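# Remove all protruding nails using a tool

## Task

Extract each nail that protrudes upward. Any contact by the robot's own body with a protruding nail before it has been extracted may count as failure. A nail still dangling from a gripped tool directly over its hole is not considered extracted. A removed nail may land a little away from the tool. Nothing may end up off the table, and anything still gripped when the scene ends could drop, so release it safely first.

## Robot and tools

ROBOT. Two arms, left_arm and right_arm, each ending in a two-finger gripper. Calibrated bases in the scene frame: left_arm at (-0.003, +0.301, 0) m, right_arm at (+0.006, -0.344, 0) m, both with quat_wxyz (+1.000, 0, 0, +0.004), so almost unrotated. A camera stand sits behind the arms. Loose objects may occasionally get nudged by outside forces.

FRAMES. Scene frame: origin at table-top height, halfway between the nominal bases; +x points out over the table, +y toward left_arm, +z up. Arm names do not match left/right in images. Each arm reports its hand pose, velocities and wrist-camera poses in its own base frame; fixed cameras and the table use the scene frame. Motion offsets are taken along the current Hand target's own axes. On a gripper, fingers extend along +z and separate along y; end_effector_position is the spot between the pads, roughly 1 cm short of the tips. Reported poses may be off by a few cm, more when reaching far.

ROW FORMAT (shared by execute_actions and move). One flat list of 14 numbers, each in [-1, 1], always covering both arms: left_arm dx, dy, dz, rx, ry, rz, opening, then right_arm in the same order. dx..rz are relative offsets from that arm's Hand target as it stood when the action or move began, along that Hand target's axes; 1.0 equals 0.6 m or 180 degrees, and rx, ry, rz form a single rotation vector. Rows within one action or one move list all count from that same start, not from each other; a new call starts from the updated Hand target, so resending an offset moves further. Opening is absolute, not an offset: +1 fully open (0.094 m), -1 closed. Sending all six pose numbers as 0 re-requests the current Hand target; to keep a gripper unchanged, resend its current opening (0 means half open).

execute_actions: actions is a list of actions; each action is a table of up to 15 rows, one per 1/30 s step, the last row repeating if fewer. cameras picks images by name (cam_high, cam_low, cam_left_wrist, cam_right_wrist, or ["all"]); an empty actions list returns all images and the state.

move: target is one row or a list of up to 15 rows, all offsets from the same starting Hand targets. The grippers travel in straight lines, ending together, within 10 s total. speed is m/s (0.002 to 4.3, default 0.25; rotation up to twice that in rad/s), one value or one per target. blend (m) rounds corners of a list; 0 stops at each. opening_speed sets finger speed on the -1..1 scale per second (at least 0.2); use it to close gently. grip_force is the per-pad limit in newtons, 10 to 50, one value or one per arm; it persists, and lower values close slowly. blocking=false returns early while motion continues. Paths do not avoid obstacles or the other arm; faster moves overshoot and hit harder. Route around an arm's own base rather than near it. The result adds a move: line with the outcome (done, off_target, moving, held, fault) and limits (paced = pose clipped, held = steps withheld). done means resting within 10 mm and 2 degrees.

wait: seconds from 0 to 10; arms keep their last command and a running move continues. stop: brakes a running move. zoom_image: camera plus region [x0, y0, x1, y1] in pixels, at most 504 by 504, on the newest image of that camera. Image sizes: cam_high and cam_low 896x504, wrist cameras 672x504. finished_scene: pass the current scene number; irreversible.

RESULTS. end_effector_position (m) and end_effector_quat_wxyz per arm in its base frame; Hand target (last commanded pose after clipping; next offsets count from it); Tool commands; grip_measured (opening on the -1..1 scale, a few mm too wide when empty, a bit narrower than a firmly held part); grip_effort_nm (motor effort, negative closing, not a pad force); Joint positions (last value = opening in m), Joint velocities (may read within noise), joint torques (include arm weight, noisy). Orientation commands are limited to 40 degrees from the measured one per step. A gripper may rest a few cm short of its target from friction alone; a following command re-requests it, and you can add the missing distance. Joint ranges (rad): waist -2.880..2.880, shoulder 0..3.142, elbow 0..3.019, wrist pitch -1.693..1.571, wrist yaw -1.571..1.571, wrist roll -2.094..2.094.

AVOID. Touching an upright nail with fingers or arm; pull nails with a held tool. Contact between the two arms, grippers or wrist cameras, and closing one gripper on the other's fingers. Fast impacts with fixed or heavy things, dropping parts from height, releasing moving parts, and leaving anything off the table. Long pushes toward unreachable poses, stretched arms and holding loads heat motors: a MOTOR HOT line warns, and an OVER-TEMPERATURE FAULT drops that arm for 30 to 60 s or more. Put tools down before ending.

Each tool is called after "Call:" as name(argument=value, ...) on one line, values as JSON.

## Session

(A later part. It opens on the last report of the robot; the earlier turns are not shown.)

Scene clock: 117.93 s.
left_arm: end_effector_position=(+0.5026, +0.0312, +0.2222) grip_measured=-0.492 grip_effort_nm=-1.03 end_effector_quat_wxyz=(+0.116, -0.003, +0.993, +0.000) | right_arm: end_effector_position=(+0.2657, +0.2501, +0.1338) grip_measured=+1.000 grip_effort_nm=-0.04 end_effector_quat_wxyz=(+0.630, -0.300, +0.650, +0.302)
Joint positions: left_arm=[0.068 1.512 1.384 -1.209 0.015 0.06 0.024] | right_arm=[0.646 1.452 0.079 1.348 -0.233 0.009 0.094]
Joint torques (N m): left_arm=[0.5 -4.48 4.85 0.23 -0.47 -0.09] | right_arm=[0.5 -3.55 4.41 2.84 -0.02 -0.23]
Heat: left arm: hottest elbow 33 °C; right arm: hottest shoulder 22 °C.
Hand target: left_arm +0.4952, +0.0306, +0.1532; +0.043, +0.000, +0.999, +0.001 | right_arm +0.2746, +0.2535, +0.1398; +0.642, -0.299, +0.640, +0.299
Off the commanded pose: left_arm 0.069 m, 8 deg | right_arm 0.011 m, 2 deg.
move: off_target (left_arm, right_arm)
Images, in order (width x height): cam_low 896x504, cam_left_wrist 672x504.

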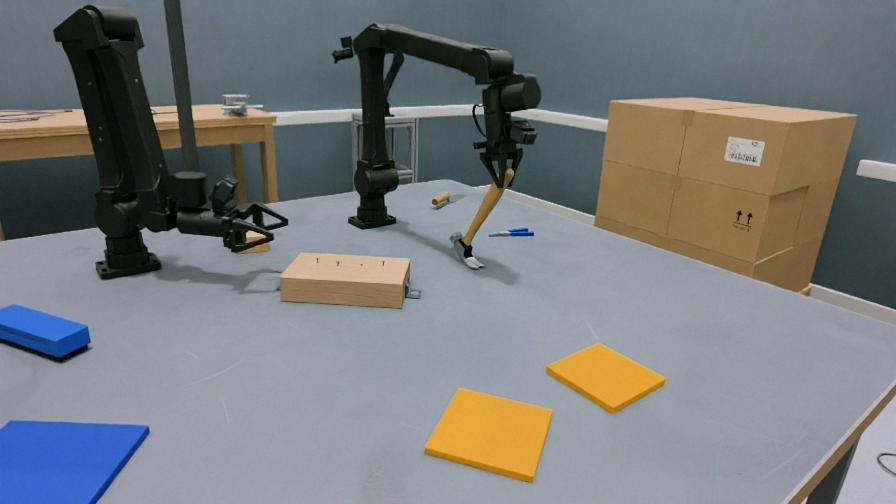

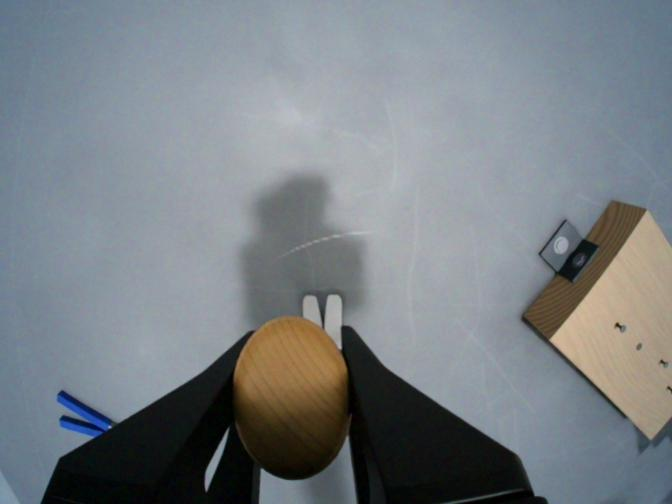

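Call:
move(target=[[-0.03,0,-0.347,0,-0.05,0,-1,0,0,0,0,0,0,1],[0.012,-0.468,-0.347,0.0314,-0.0713,0.154,-1,0,0,0,0,0,0,1]], cameras=["all"], speed=0.15, blend=0.03)

Scene clock: 122.60 s.
left_arm: end_effector_position=(+0.4565, -0.2409, +0.3169) grip_measured=-0.493 grip_effort_nm=-1.03 end_effector_quat_wxyz=(+0.105, +0.243, +0.964, -0.028) | right_arm: end_effector_position=(+0.2657, +0.2501, +0.1338) grip_measured=+1.000 grip_effort_nm=-0.04 end_effector_quat_wxyz=(+0.630, -0.300, +0.650, +0.302)
Joint positions: left_arm=[-0.483 1.555 1.683 -1.481 0.006 0.01 0.024] | right_arm=[0.646 1.452 0.079 1.348 -0.233 0.009 0.094]
Joint torques (N m): left_arm=[0.38 -14.33 14.16 0.51 -0.21 -0.21] | right_arm=[-0.09 -3.84 4.56 2.89 -0.02 -0.27]
Heat: left arm: hottest elbow 33 °C; right arm: hottest shoulder 22 °C.
Hand target: left_arm +0.4701, -0.2505, +0.3597; +0.152, +0.241, +0.958, -0.038 | right_arm +0.2746, +0.2535, +0.1398; +0.642, -0.299, +0.640, +0.299
Off the commanded pose: left_arm 0.046 m, 5 deg | right_arm 0.011 m, 2 deg.
move: off_target (left_arm, right_arm)

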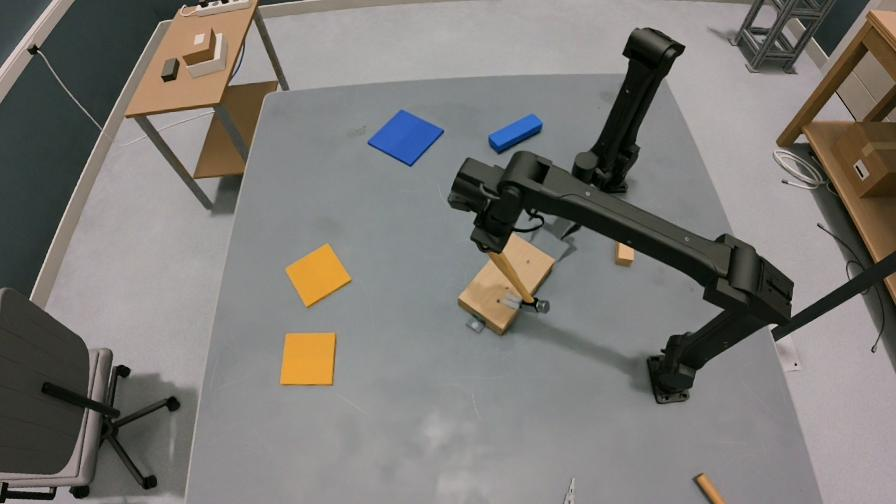

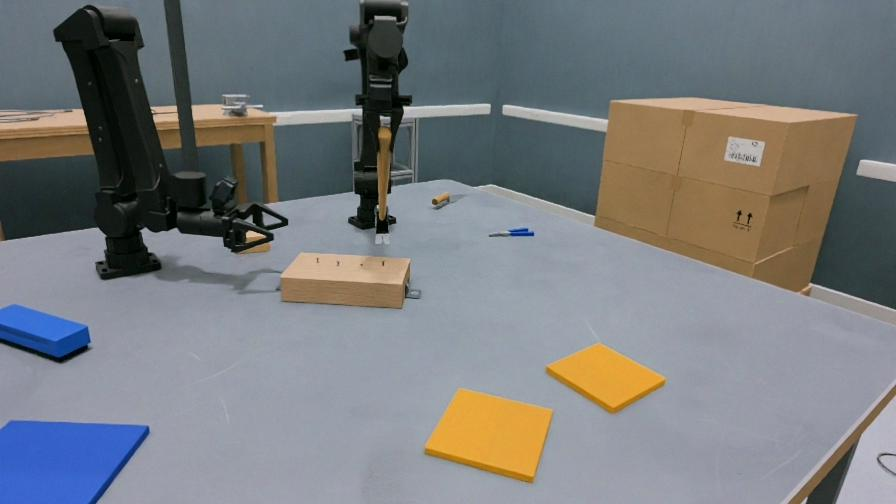

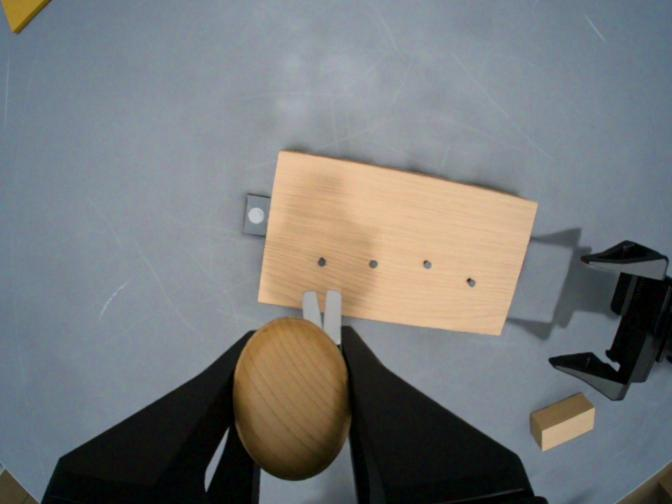

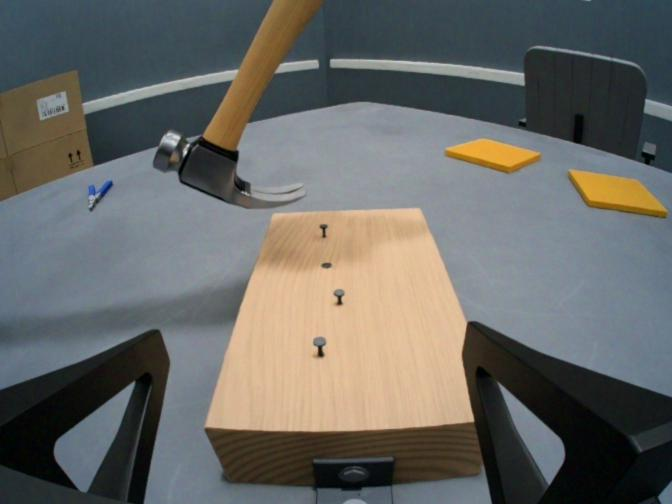

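Call:
move(target=[0.052,0,0.053,0,0,0,-1,0,0,0,0,0,0,1], cameras=["cam_left_wrist","cam_right_wrist"], speed=0.08)

Call:
zoom_image(camera="cam_right_wrist", region=[140, 80, 380, 280])

Scene clock: 124.27 s.
left_arm: end_effector_position=(+0.4539, -0.2395, +0.2927) grip_measured=-0.493 grip_effort_nm=-1.04 end_effector_quat_wxyz=(+0.121, +0.242, +0.962, -0.032) | right_arm: end_effector_position=(+0.2657, +0.2501, +0.1338) grip_measured=+1.000 grip_effort_nm=-0.04 end_effector_quat_wxyz=(+0.630, -0.300, +0.650, +0.302)
Joint positions: left_arm=[-0.483 1.519 1.574 -1.374 0.006 0.01 0.024] | right_arm=[0.646 1.452 0.079 1.348 -0.233 0.009 0.094]
Joint torques (N m): left_arm=[0.44 -16.26 9.73 0.76 -0.22 -0.21] | right_arm=[0.09 -3.19 4.56 2.89 -0.01 -0.29]
Heat: left arm: hottest elbow 33 °C; right arm: hottest shoulder 22 °C.
Hand target: left_arm +0.4526, -0.2411, +0.3198; +0.152, +0.241, +0.958, -0.038 | right_arm +0.2746, +0.2535, +0.1398; +0.642, -0.299, +0.640, +0.299
Off the commanded pose: left_arm 0.027 m, 4 deg | right_arm 0.011 m, 2 deg.
move: off_target (left_arm, right_arm)
Images, in order (width x height): cam_left_wrist 672x504, cam_right_wrist 672x504.

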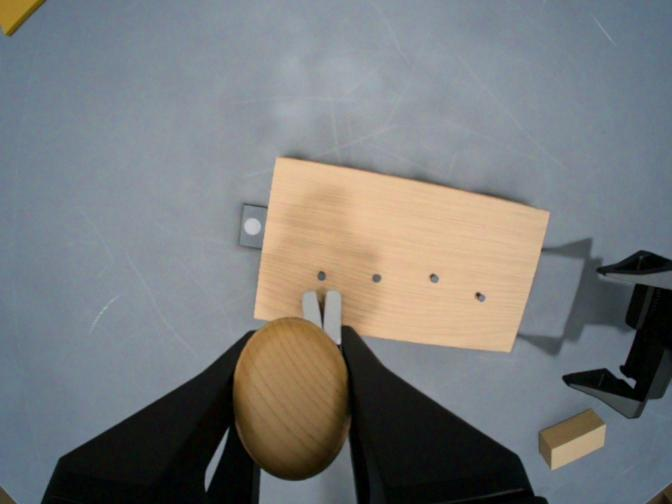

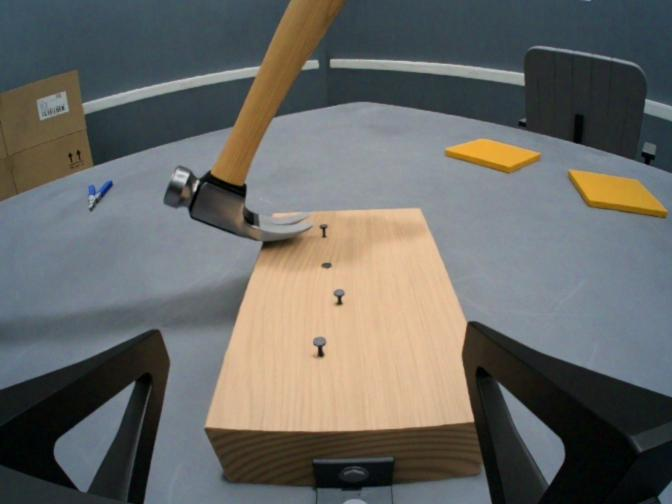

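Scaled by 2.100 from the camera's 672x504 image, which has a finer 960x720 frame.

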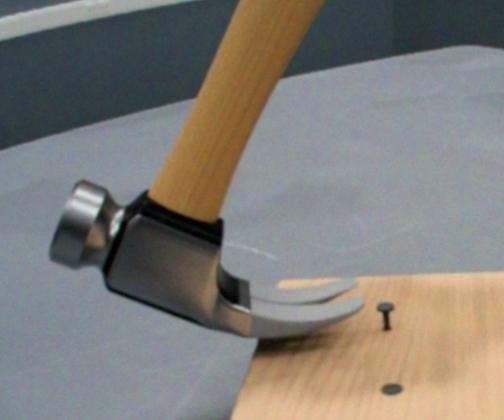

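Call:
move(target=[[0.0317,0,-0.0102,0,0,0,-1,0,0,0,0,0,0,1],[0.055,0,0.060,0,0,0,-1,0,0,0,0,0,0,1]], cameras=["cam_left_wrist","cam_right_wrist"], speed=0.08)

Call:
zoom_image(camera="cam_right_wrist", region=[140, 80, 380, 280])

Scene clock: 126.43 s.
left_arm: end_effector_position=(+0.4293, -0.2266, +0.2835) grip_measured=-0.493 grip_effort_nm=-1.04 end_effector_quat_wxyz=(+0.144, +0.241, +0.959, -0.038) | right_arm: end_effector_position=(+0.2657, +0.2501, +0.1338) grip_measured=+1.000 grip_effort_nm=-0.04 end_effector_quat_wxyz=(+0.630, -0.300, +0.650, +0.302)
Joint positions: left_arm=[-0.483 1.415 1.429 -1.285 0.006 0.01 0.024] | right_arm=[0.646 1.452 0.079 1.348 -0.233 0.009 0.094]
Joint torques (N m): left_arm=[0.38 -10.11 7.6 1.84 -0.22 -0.19] | right_arm=[0.09 -4.19 4.36 2.91 -0.03 -0.26]
Heat: left arm: hottest elbow 33 °C; right arm: hottest shoulder 22 °C.
Hand target: left_arm +0.4347, -0.2314, +0.2754; +0.151, +0.241, +0.958, -0.038 | right_arm +0.2746, +0.2535, +0.1398; +0.642, -0.299, +0.640, +0.299
Off the commanded pose: left_arm 0.011 m, 1 deg | right_arm 0.011 m, 2 deg.
move: off_target (left_arm, right_arm)
Images, in order (width x height): cam_left_wrist 672x504, cam_right_wrist 672x504.

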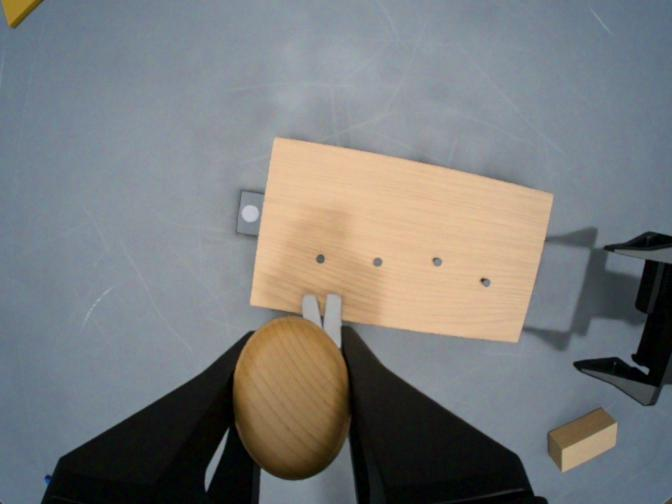

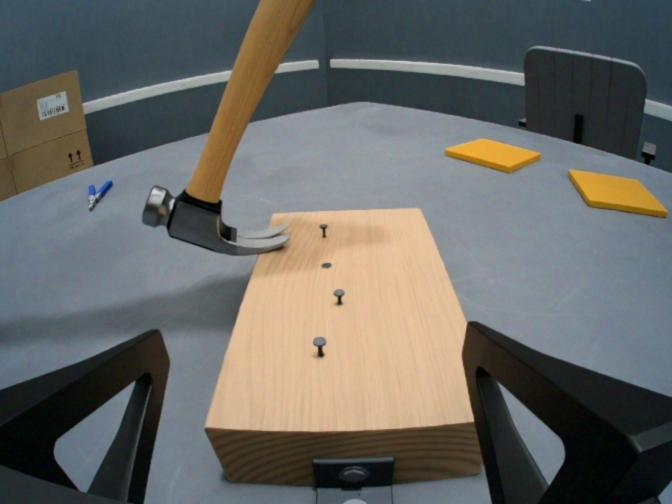

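Scaled by 2.100 from the camera's 672x504 image, which has a finer 960x720 frame.

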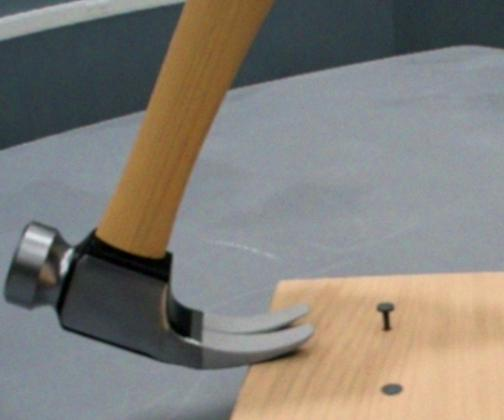

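Call:
move(target=[-0.077,0,0.0337,0,0,0,-1,0,0,0,0,0,0,1], cameras=["cam_left_wrist","cam_right_wrist"], speed=0.06)

Call:
zoom_image(camera="cam_right_wrist", region=[140, 80, 380, 280])

Scene clock: 127.93 s.
left_arm: end_effector_position=(+0.4603, -0.2429, +0.2706) grip_measured=-0.493 grip_effort_nm=-1.04 end_effector_quat_wxyz=(+0.138, +0.242, +0.960, -0.036) | right_arm: end_effector_position=(+0.2657, +0.2501, +0.1338) grip_measured=+1.000 grip_effort_nm=-0.04 end_effector_quat_wxyz=(+0.630, -0.300, +0.650, +0.302)
Joint positions: left_arm=[-0.483 1.515 1.506 -1.276 0.006 0.01 0.024] | right_arm=[0.646 1.452 0.079 1.348 -0.233 0.009 0.094]
Joint torques (N m): left_arm=[0.26 -9.47 11.08 1.66 -0.23 -0.21] | right_arm=[-0.09 -3.9 4.55 2.88 0.04 -0.3]
Heat: left arm: hottest elbow 33 °C; right arm: hottest shoulder 22 °C.
Hand target: left_arm +0.4789, -0.2552, +0.2703; +0.151, +0.241, +0.958, -0.038 | right_arm +0.2746, +0.2535, +0.1398; +0.642, -0.299, +0.640, +0.299
Off the commanded pose: left_arm 0.022 m, 2 deg | right_arm 0.011 m, 2 deg.
move: off_target (left_arm, right_arm)
Images, in order (width x height): cam_left_wrist 672x504, cam_right_wrist 672x504.

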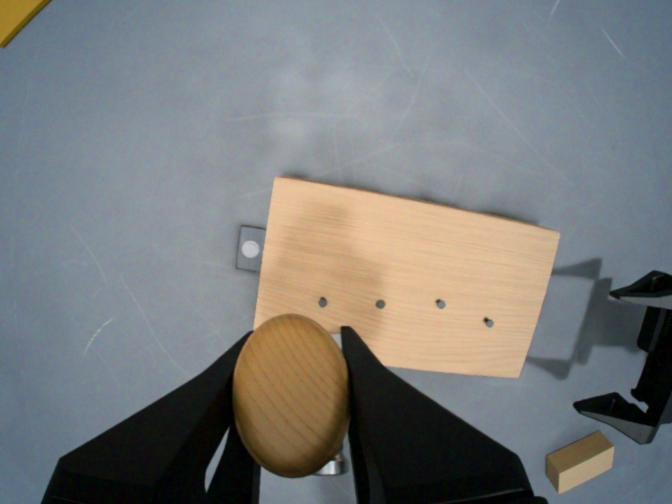

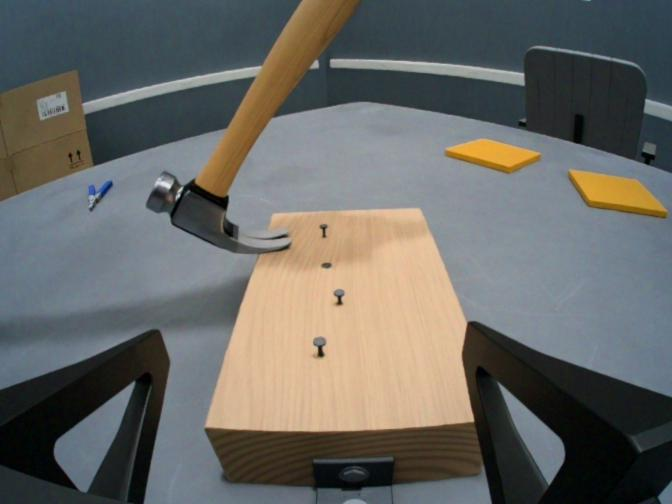

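Scaled by 2.100 from the camera's 672x504 image, which has a finer 960x720 frame.

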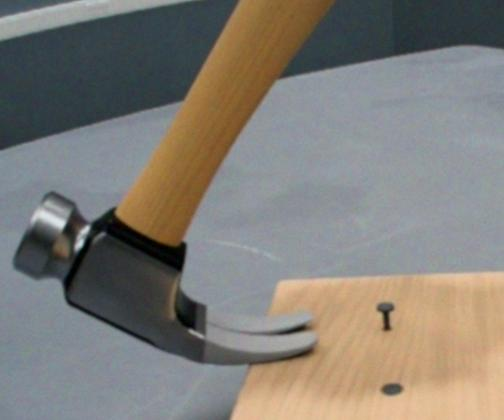

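Call:
move(target=[-0.070,0,0.042,0,0,0,-1,0,0,0,0,0,0,1], cameras=["cam_left_wrist","cam_right_wrist"], speed=0.06)

Call:
zoom_image(camera="cam_right_wrist", region=[140, 80, 380, 280])

Scene clock: 129.40 s.
left_arm: end_effector_position=(+0.5019, -0.2647, +0.2464) grip_measured=-0.495 grip_effort_nm=-1.03 end_effector_quat_wxyz=(+0.126, +0.241, +0.962, -0.033) | right_arm: end_effector_position=(+0.2657, +0.2501, +0.1338) grip_measured=+1.000 grip_effort_nm=-0.04 end_effector_quat_wxyz=(+0.630, -0.300, +0.650, +0.302)
Joint positions: left_arm=[-0.483 1.656 1.614 -1.268 0.006 0.008 0.024] | right_arm=[0.646 1.452 0.079 1.348 -0.233 0.009 0.094]
Joint torques (N m): left_arm=[0.32 -13.16 12.25 1.33 -0.23 -0.2] | right_arm=[0.26 -3.78 4.59 2.76 -0.03 -0.25]
Heat: left arm: hottest elbow 34 °C; right arm: hottest shoulder 22 °C.
Hand target: left_arm +0.5209, -0.2778, +0.2595; +0.152, +0.241, +0.958, -0.038 | right_arm +0.2746, +0.2535, +0.1398; +0.642, -0.299, +0.640, +0.299
Off the commanded pose: left_arm 0.026 m, 3 deg | right_arm 0.011 m, 2 deg.
move: off_target (left_arm, right_arm)
Images, in order (width x height): cam_left_wrist 672x504, cam_right_wrist 672x504.

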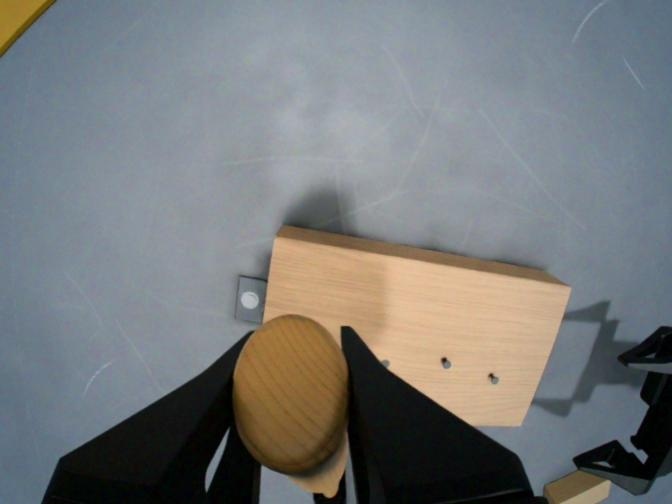

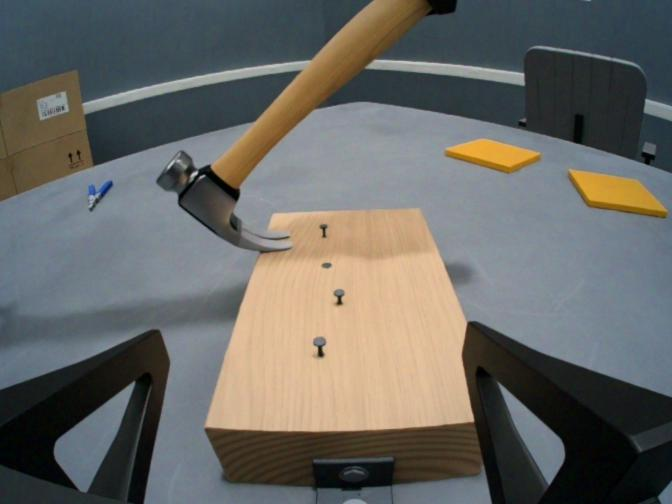

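Scaled by 2.100 from the camera's 672x504 image, which has a finer 960x720 frame.

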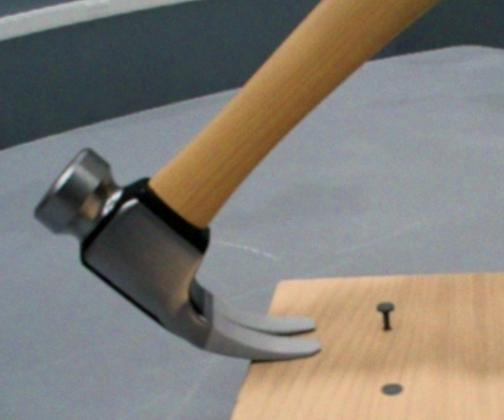

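Call:
move(target=[[-0.0102,0,-0.0317,0,0,0,-1,0,0,0,0,0,0,1],[-0.0577,0,-0.0163,0,0,0,-1,0,0,0,0,0,0,1]], cameras=["cam_left_wrist","cam_right_wrist"], speed=0.06)

Call:
zoom_image(camera="cam_right_wrist", region=[140, 80, 380, 280])

Scene clock: 131.87 s.
left_arm: end_effector_position=(+0.5312, -0.2799, +0.2494) grip_measured=-0.495 grip_effort_nm=-1.04 end_effector_quat_wxyz=(+0.120, +0.241, +0.962, -0.032) | right_arm: end_effector_position=(+0.2657, +0.2501, +0.1338) grip_measured=+1.000 grip_effort_nm=-0.04 end_effector_quat_wxyz=(+0.630, -0.300, +0.650, +0.302)
Joint positions: left_arm=[-0.483 1.754 1.752 -1.321 0.005 0.008 0.024] | right_arm=[0.646 1.452 0.079 1.348 -0.233 0.009 0.094]
Joint torques (N m): left_arm=[0.32 -16.21 13.78 0.35 -0.2 -0.19] | right_arm=[0.5 -3.31 4.45 2.85 0 -0.3]
Heat: left arm: hottest elbow 34 °C; right arm: hottest shoulder 22 °C.
Hand target: left_arm +0.5472, -0.2920, +0.2793; +0.151, +0.241, +0.958, -0.038 | right_arm +0.2746, +0.2535, +0.1398; +0.642, -0.299, +0.640, +0.299
Off the commanded pose: left_arm 0.036 m, 4 deg | right_arm 0.011 m, 2 deg.
move: off_target (left_arm, right_arm)
Images, in order (width x height): cam_left_wrist 672x504, cam_right_wrist 672x504.

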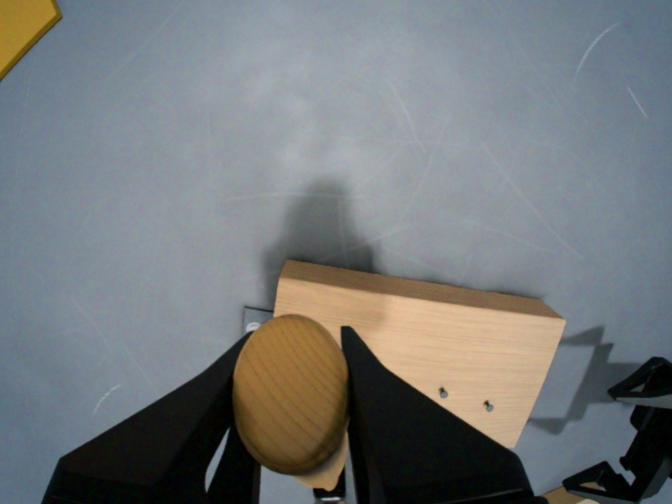

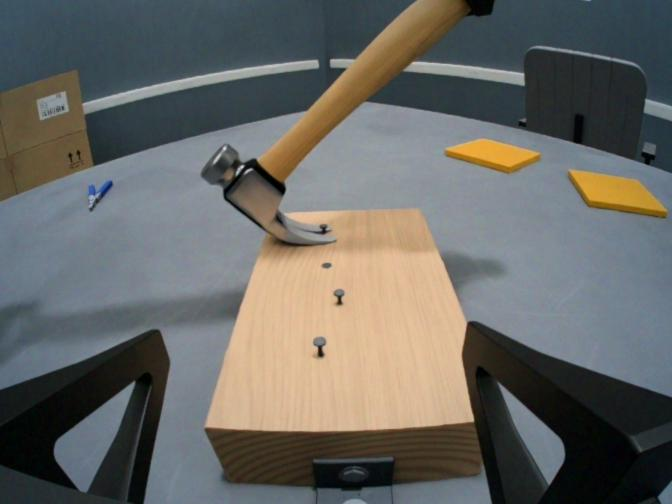

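Scaled by 2.100 from the camera's 672x504 image, which has a finer 960x720 frame.

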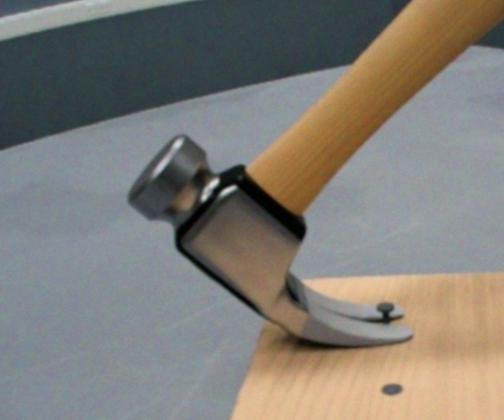

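Call:
move(target=[[-0.016,0,0.0051,0,0,0,-1,0,0,0,0,0,0,1],[0.063,0,-0.037,0,0,0,-1,0,0,0,0,0,0,1]], speed=0.06, cameras=["cam_right_wrist","cam_left_wrist"])

Call:
zoom_image(camera="cam_right_wrist", region=[140, 80, 380, 280])

Scene clock: 135.23 s.
left_arm: end_effector_position=(+0.5135, -0.2707, +0.2641) grip_measured=-0.495 grip_effort_nm=-1.04 end_effector_quat_wxyz=(+0.129, +0.238, +0.962, -0.034) | right_arm: end_effector_position=(+0.2657, +0.2501, +0.1338) grip_measured=+1.000 grip_effort_nm=-0.04 end_effector_quat_wxyz=(+0.630, -0.300, +0.650, +0.302)
Joint positions: left_arm=[-0.483 1.686 1.698 -1.315 0.005 0.001 0.024] | right_arm=[0.646 1.452 0.079 1.348 -0.233 0.009 0.094]
Joint torques (N m): left_arm=[0.32 -19.08 9.14 0.53 -0.22 -0.11] | right_arm=[-0.85 -4.31 4.53 2.76 0.02 -0.28]
Heat: left arm: hottest elbow 34 °C; right arm: hottest shoulder 22 °C.
Hand target: left_arm +0.5095, -0.2717, +0.2888; +0.151, +0.241, +0.958, -0.038 | right_arm +0.2746, +0.2535, +0.1398; +0.642, -0.299, +0.640, +0.299
Off the commanded pose: left_arm 0.025 m, 3 deg | right_arm 0.011 m, 2 deg.
move: off_target (left_arm, right_arm)
Images, in order (width x height): cam_left_wrist 672x504, cam_right_wrist 672x504.

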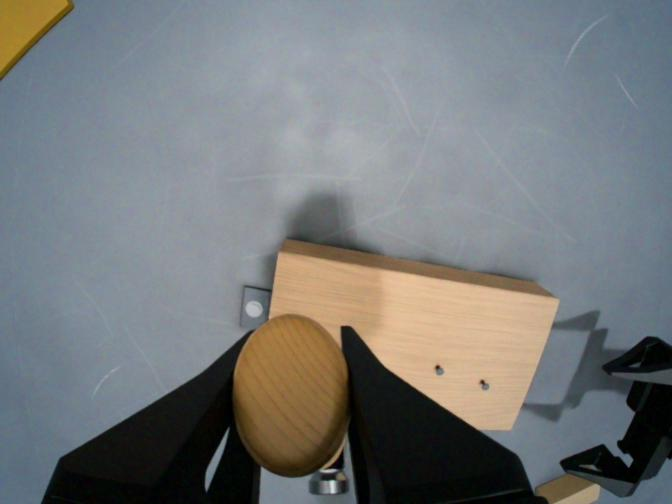

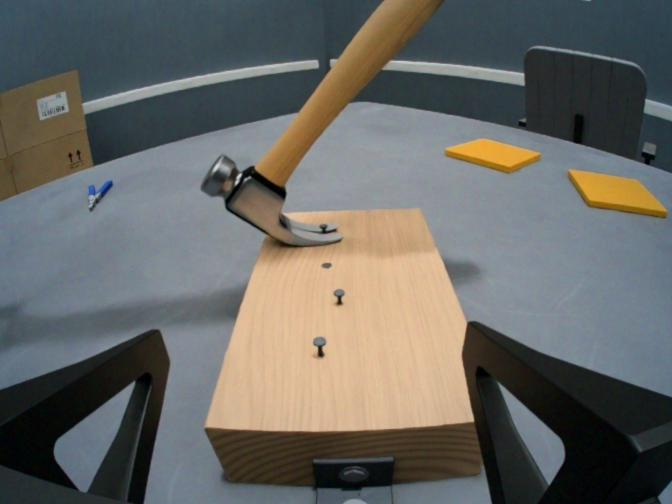

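Scaled by 2.100 from the camera's 672x504 image, which has a finer 960x720 frame.

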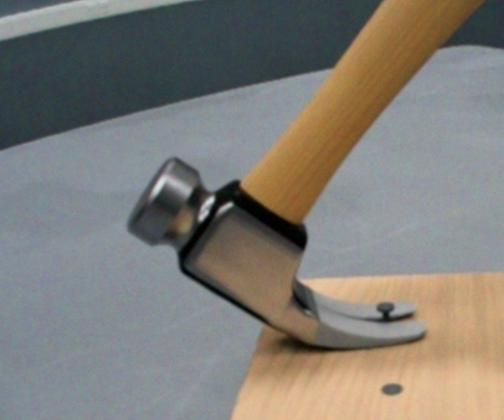

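Call:
move(target=[0.079,0,-0.03,0,0,0,-1,0,0,0,0,0,0,1], speed=0.06, cameras=["cam_right_wrist"])

Call:
zoom_image(camera="cam_right_wrist", region=[140, 80, 380, 280])

Scene clock: 136.73 s.
left_arm: end_effector_position=(+0.4665, -0.2461, +0.2665) grip_measured=-0.495 grip_effort_nm=-1.03 end_effector_quat_wxyz=(+0.125, +0.238, +0.963, -0.034) | right_arm: end_effector_position=(+0.2657, +0.2501, +0.1338) grip_measured=+1.000 grip_effort_nm=-0.04 end_effector_quat_wxyz=(+0.630, -0.300, +0.650, +0.302)
Joint positions: left_arm=[-0.483 1.55 1.538 -1.299 0.005 0.001 0.024] | right_arm=[0.646 1.452 0.079 1.348 -0.233 0.009 0.094]
Joint torques (N m): left_arm=[0.38 -16.67 9.47 0.66 -0.21 -0.11] | right_arm=[0.32 -3.25 4.52 2.91 0.01 -0.23]
Heat: left arm: hottest elbow 34 °C; right arm: hottest shoulder 22 °C.
Hand target: left_arm +0.4649, -0.2478, +0.2913; +0.151, +0.241, +0.958, -0.038 | right_arm +0.2746, +0.2535, +0.1398; +0.642, -0.299, +0.640, +0.299
Off the commanded pose: left_arm 0.025 m, 3 deg | right_arm 0.011 m, 2 deg.
move: off_target (left_arm, right_arm)
Images, in order (width x height): cam_right_wrist 672x504.

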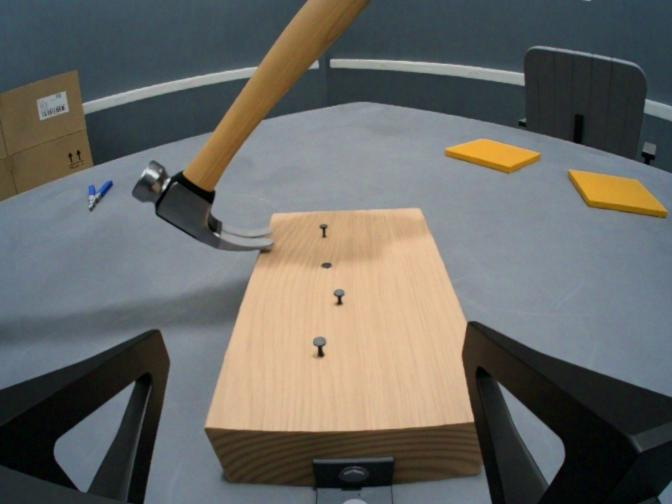

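Scaled by 2.100 from the camera's 672x504 image, which has a finer 960x720 frame.

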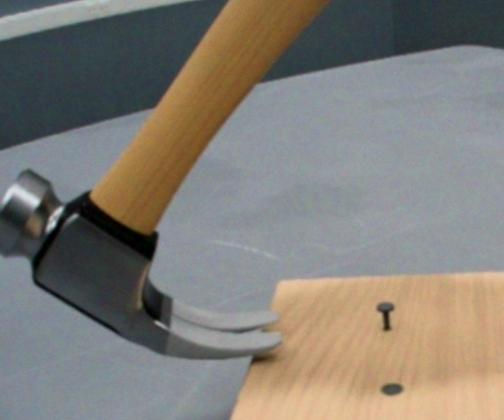

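Call:
move(target=[[-0.0077,0,-0.0238,0,0,0,-1,0,0,0,0,0,0,1],[-0.055,0,-0.008,0,0,0,-1,0,0,0,0,0,0,1]], speed=0.08, cameras=["cam_right_wrist"])

Call:
zoom_image(camera="cam_right_wrist", region=[140, 80, 380, 280])

Scene clock: 139.17 s.
left_arm: end_effector_position=(+0.4786, -0.2524, +0.2640) grip_measured=-0.495 grip_effort_nm=-1.03 end_effector_quat_wxyz=(+0.116, +0.238, +0.964, -0.031) | right_arm: end_effector_position=(+0.2657, +0.2501, +0.1338) grip_measured=+1.000 grip_effort_nm=-0.04 end_effector_quat_wxyz=(+0.630, -0.300, +0.650, +0.302)
Joint positions: left_arm=[-0.483 1.599 1.593 -1.325 0.005 0.001 0.024] | right_arm=[0.646 1.452 0.079 1.348 -0.233 0.009 0.094]
Joint torques (N m): left_arm=[0.32 -15.15 14.28 -0.24 -0.21 -0.12] | right_arm=[0.09 -4.37 4.33 2.92 0 -0.24]
Heat: left arm: hottest elbow 34 °C; right arm: hottest shoulder 22 °C.
Hand target: left_arm +0.4913, -0.2620, +0.3059; +0.151, +0.241, +0.958, -0.038 | right_arm +0.2746, +0.2535, +0.1398; +0.642, -0.299, +0.640, +0.299
Off the commanded pose: left_arm 0.045 m, 4 deg | right_arm 0.011 m, 2 deg.
move: off_target (left_arm, right_arm)
Images, in order (width x height): cam_right_wrist 672x504.

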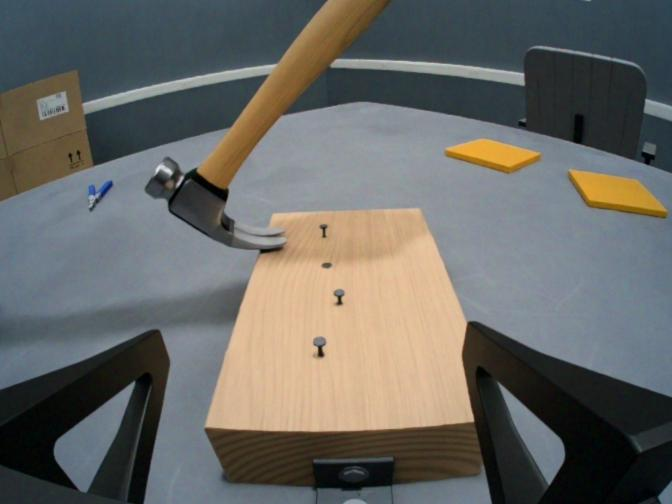

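Scaled by 2.100 from the camera's 672x504 image, which has a finer 960x720 frame.

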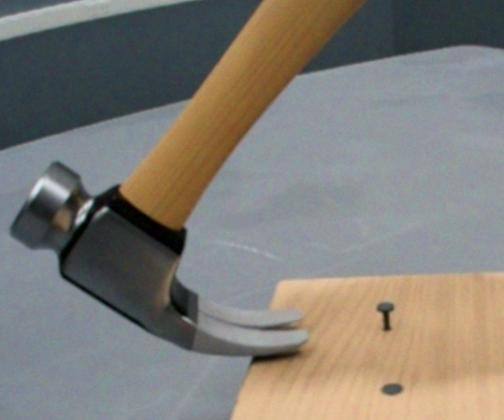

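Call:
move(target=[-0.070,0,0.008,0,0,0,-1,0,0,0,0,0,0,1], speed=0.08, cameras=["cam_right_wrist","cam_left_wrist"])

Call:
zoom_image(camera="cam_right_wrist", region=[140, 80, 380, 280])

Scene clock: 140.67 s.
left_arm: end_effector_position=(+0.5172, -0.2726, +0.2724) grip_measured=-0.495 grip_effort_nm=-1.03 end_effector_quat_wxyz=(+0.116, +0.238, +0.964, -0.031) | right_arm: end_effector_position=(+0.2657, +0.2501, +0.1338) grip_measured=+1.000 grip_effort_nm=-0.04 end_effector_quat_wxyz=(+0.630, -0.300, +0.650, +0.302)
Joint positions: left_arm=[-0.483 1.716 1.763 -1.376 0.005 0.001 0.024] | right_arm=[0.646 1.452 0.079 1.348 -0.233 0.009 0.094]
Joint torques (N m): left_arm=[0.38 -17.2 14.15 -0.25 -0.21 -0.11] | right_arm=[0.15 -3.78 4.36 2.77 -0.03 -0.29]
Heat: left arm: hottest elbow 34 °C; right arm: hottest shoulder 22 °C.
Hand target: left_arm +0.5278, -0.2816, +0.3143; +0.151, +0.241, +0.958, -0.038 | right_arm +0.2746, +0.2535, +0.1398; +0.642, -0.299, +0.640, +0.299
Off the commanded pose: left_arm 0.044 m, 4 deg | right_arm 0.011 m, 2 deg.
move: off_target (left_arm, right_arm)
Images, in order (width x height): cam_left_wrist 672x504, cam_right_wrist 672x504.

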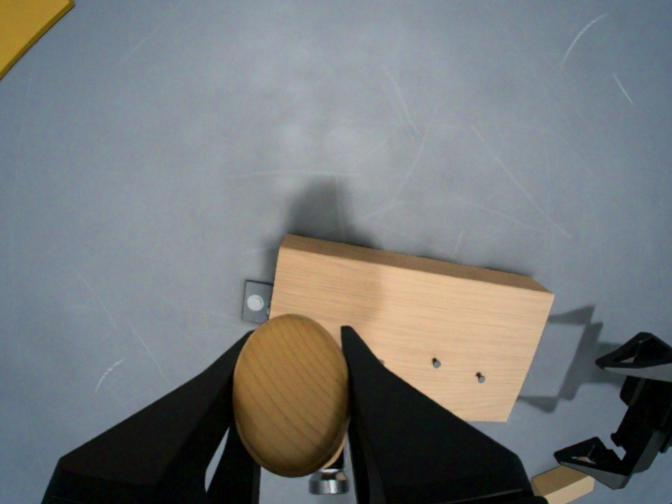

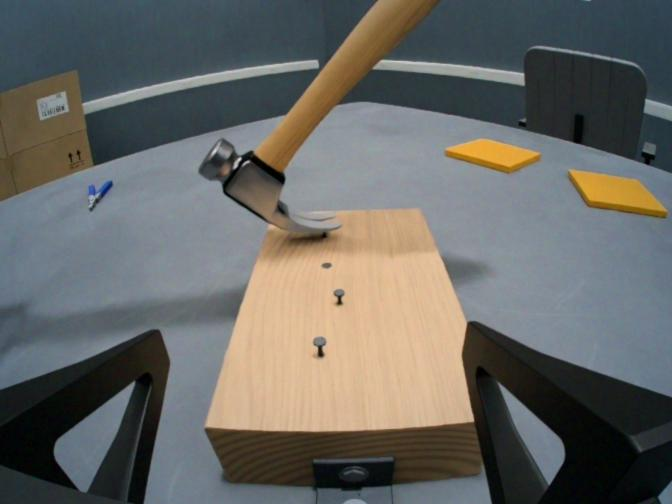

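Scaled by 2.100 from the camera's 672x504 image, which has a finer 960x720 frame.

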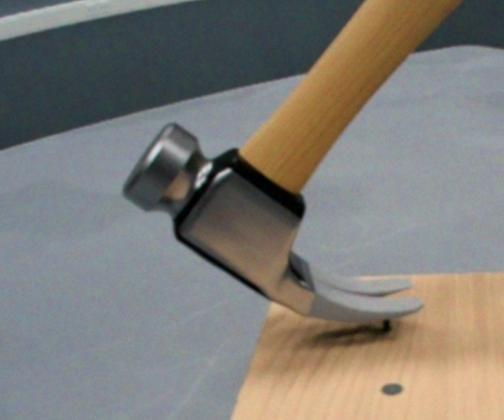

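Call:
move(target=[[0.058,0,-0.019,0,0,0,-1,0,0,0,0,0,0,1],[0.071,0,0.024,0,0,0,-1,0,0,0,0,0,0,1]], speed=0.08, cameras=["cam_right_wrist"])

Call:
zoom_image(camera="cam_right_wrist", region=[140, 80, 380, 280])

Scene clock: 142.60 s.
left_arm: end_effector_position=(+0.4970, -0.2621, +0.2641) grip_measured=-0.495 grip_effort_nm=-1.03 end_effector_quat_wxyz=(+0.125, +0.238, +0.963, -0.033) | right_arm: end_effector_position=(+0.2657, +0.2501, +0.1338) grip_measured=+1.000 grip_effort_nm=-0.04 end_effector_quat_wxyz=(+0.630, -0.300, +0.650, +0.302)
Joint positions: left_arm=[-0.483 1.641 1.642 -1.312 0.005 0.001 0.024] | right_arm=[0.646 1.452 0.079 1.348 -0.233 0.009 0.094]
Joint torques (N m): left_arm=[0.5 -17.96 9.2 0.85 -0.2 -0.11] | right_arm=[-0.03 -3.49 4.45 2.97 -0.03 -0.26]
Heat: left arm: hottest elbow 34 °C; right arm: hottest shoulder 22 °C.
Hand target: left_arm +0.4960, -0.2645, +0.2876; +0.151, +0.241, +0.958, -0.038 | right_arm +0.2746, +0.2535, +0.1398; +0.642, -0.299, +0.640, +0.299
Off the commanded pose: left_arm 0.024 m, 3 deg | right_arm 0.011 m, 2 deg.
move: off_target (left_arm, right_arm)
Images, in order (width x height): cam_right_wrist 672x504.

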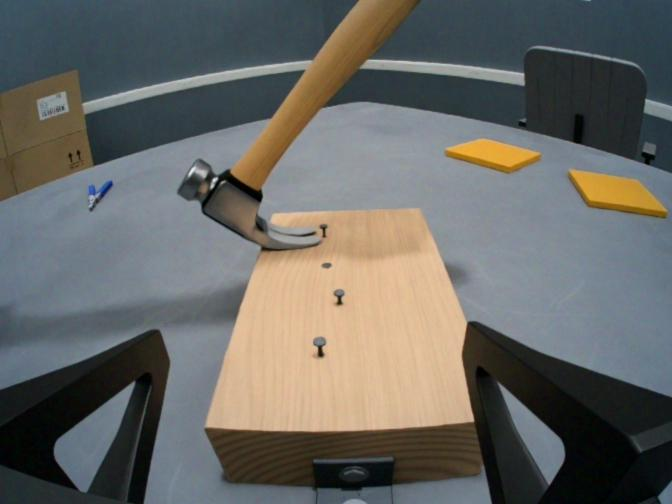

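Scaled by 2.100 from the camera's 672x504 image, which has a finer 960x720 frame.

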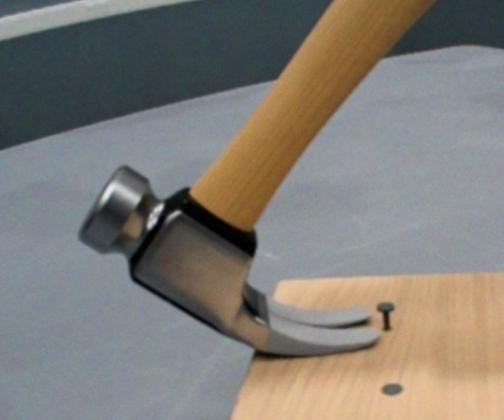

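Call:
move(target=[-0.075,0,0.037,0,0,0,-1,0,0,0,0,0,0,1], speed=0.08, cameras=["cam_right_wrist"])

Call:
zoom_image(camera="cam_right_wrist", region=[140, 80, 380, 280])

Scene clock: 144.00 s.
left_arm: end_effector_position=(+0.5210, -0.2745, +0.2582) grip_measured=-0.495 grip_effort_nm=-1.04 end_effector_quat_wxyz=(+0.121, +0.238, +0.963, -0.032) | right_arm: end_effector_position=(+0.2657, +0.2501, +0.1338) grip_measured=+1.000 grip_effort_nm=-0.04 end_effector_quat_wxyz=(+0.630, -0.300, +0.650, +0.302)
Joint positions: left_arm=[-0.483 1.72 1.729 -1.328 0.005 0.001 0.024] | right_arm=[0.646 1.452 0.079 1.348 -0.233 0.009 0.094]
Joint torques (N m): left_arm=[0.26 -14.74 13.35 0.92 -0.2 -0.12] | right_arm=[0.44 -4.01 4.6 2.81 0.01 -0.28]
Heat: left arm: hottest elbow 35 °C; right arm: hottest shoulder 22 °C.
Hand target: left_arm +0.5397, -0.2880, +0.2804; +0.152, +0.241, +0.958, -0.038 | right_arm +0.2746, +0.2535, +0.1398; +0.642, -0.299, +0.640, +0.299
Off the commanded pose: left_arm 0.032 m, 4 deg | right_arm 0.011 m, 2 deg.
move: off_target (left_arm, right_arm)
Images, in order (width x height): cam_right_wrist 672x504.

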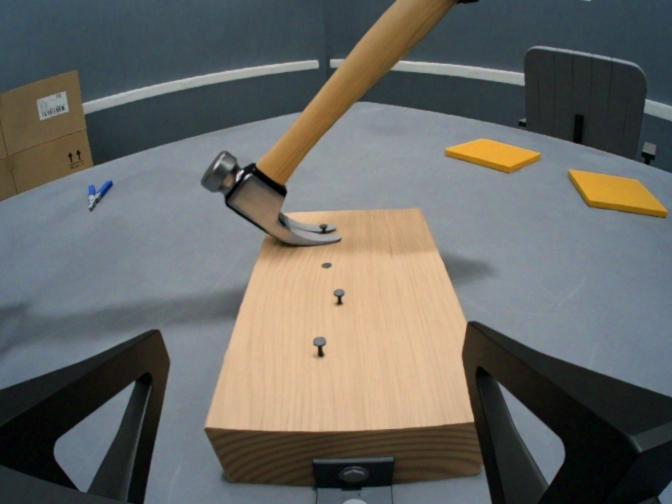

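Scaled by 2.100 from the camera's 672x504 image, which has a finer 960x720 frame.

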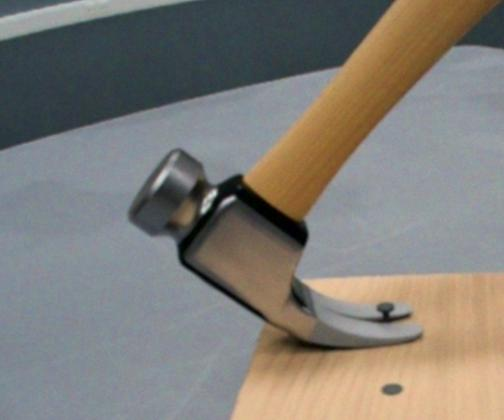

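Call:
move(target=[-0.05,0,0.0165,0,0,0,-1,0,0,0,0,0,0,1], speed=0.08, cameras=["cam_right_wrist"])

Call:
zoom_image(camera="cam_right_wrist", region=[240, 180, 380, 280])

Scene clock: 145.20 s.
left_arm: end_effector_position=(+0.5451, -0.2871, +0.2493) grip_measured=-0.495 grip_effort_nm=-1.03 end_effector_quat_wxyz=(+0.109, +0.237, +0.965, -0.029) | right_arm: end_effector_position=(+0.2657, +0.2501, +0.1338) grip_measured=+1.000 grip_effort_nm=-0.04 end_effector_quat_wxyz=(+0.630, -0.300, +0.650, +0.302)
Joint positions: left_arm=[-0.483 1.813 1.837 -1.369 0.005 -0.003 0.024] | right_arm=[0.646 1.452 0.079 1.348 -0.233 0.009 0.094]
Joint torques (N m): left_arm=[0.32 -16.67 14.24 1.11 -0.21 -0.09] | right_arm=[-0.26 -3.66 4.53 2.7 -0.02 -0.27]
Heat: left arm: hottest elbow 35 °C; right arm: hottest shoulder 22 °C.
Hand target: left_arm +0.5676, -0.3029, +0.2802; +0.151, +0.241, +0.958, -0.038 | right_arm +0.2746, +0.2535, +0.1398; +0.642, -0.299, +0.640, +0.299
Off the commanded pose: left_arm 0.041 m, 5 deg | right_arm 0.011 m, 2 deg.
move: off_target (left_arm, right_arm)
Images, in order (width x height): cam_right_wrist 672x504.

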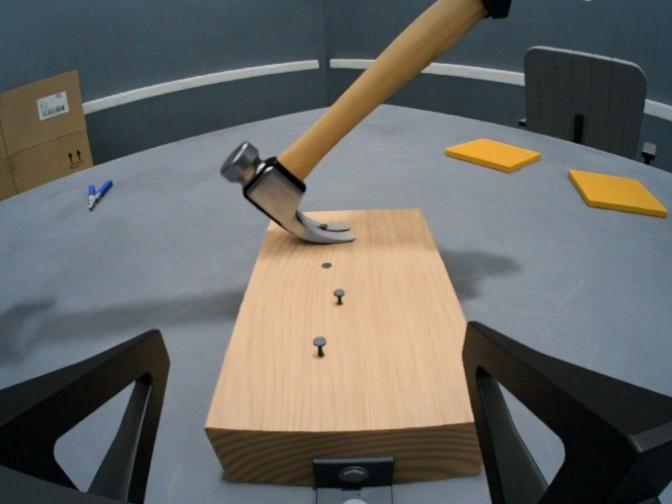

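Scaled by 3.600 from the camera's 672x504 image, which has a finer 960x720 frame.

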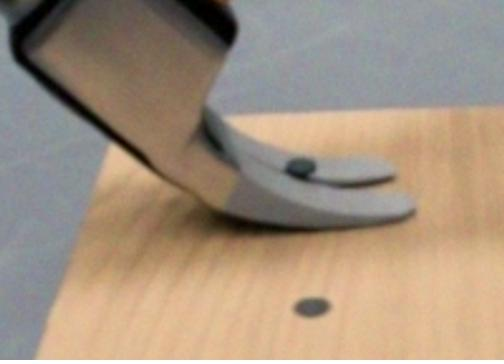

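Call:
move(target=[0.0985,0,-0.058,0,-0.055,0,-1,0,0,0,0,0,0,1], speed=0.08, cameras=["cam_right_wrist"])

Call:
zoom_image(camera="cam_right_wrist", region=[180, 80, 420, 280])

Scene clock: 147.37 s.
left_arm: end_effector_position=(+0.5069, -0.2672, +0.2748) grip_measured=-0.495 grip_effort_nm=-1.03 end_effector_quat_wxyz=(+0.206, +0.233, +0.949, -0.054) | right_arm: end_effector_position=(+0.2657, +0.2501, +0.1338) grip_measured=+1.000 grip_effort_nm=-0.04 end_effector_quat_wxyz=(+0.630, -0.300, +0.650, +0.302)
Joint positions: left_arm=[-0.483 1.566 1.541 -1.117 0.005 -0.003 0.024] | right_arm=[0.646 1.452 0.079 1.348 -0.233 0.009 0.094]
Joint torques (N m): left_arm=[0.44 -16.38 9.37 1.68 -0.17 -0.08] | right_arm=[-0.15 -3.55 4.44 2.85 0.02 -0.28]
Heat: left arm: hottest elbow 35 °C; right arm: hottest shoulder 22 °C.
Hand target: left_arm +0.5087, -0.2712, +0.2950; +0.234, +0.237, +0.941, -0.059 | right_arm +0.2746, +0.2535, +0.1398; +0.642, -0.299, +0.640, +0.299
Off the commanded pose: left_arm 0.021 m, 3 deg | right_arm 0.011 m, 2 deg.
move: off_target (left_arm, right_arm)
Images, in order (width x height): cam_right_wrist 672x504.

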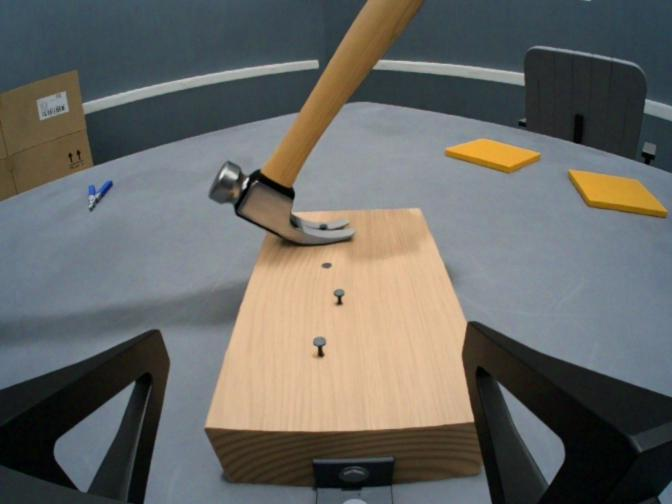

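Scaled by 2.100 from the camera's 672x504 image, which has a finer 960x720 frame.

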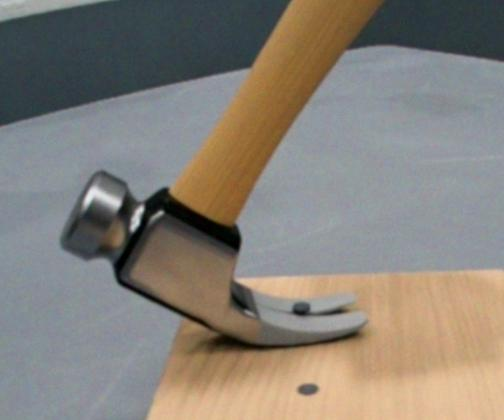

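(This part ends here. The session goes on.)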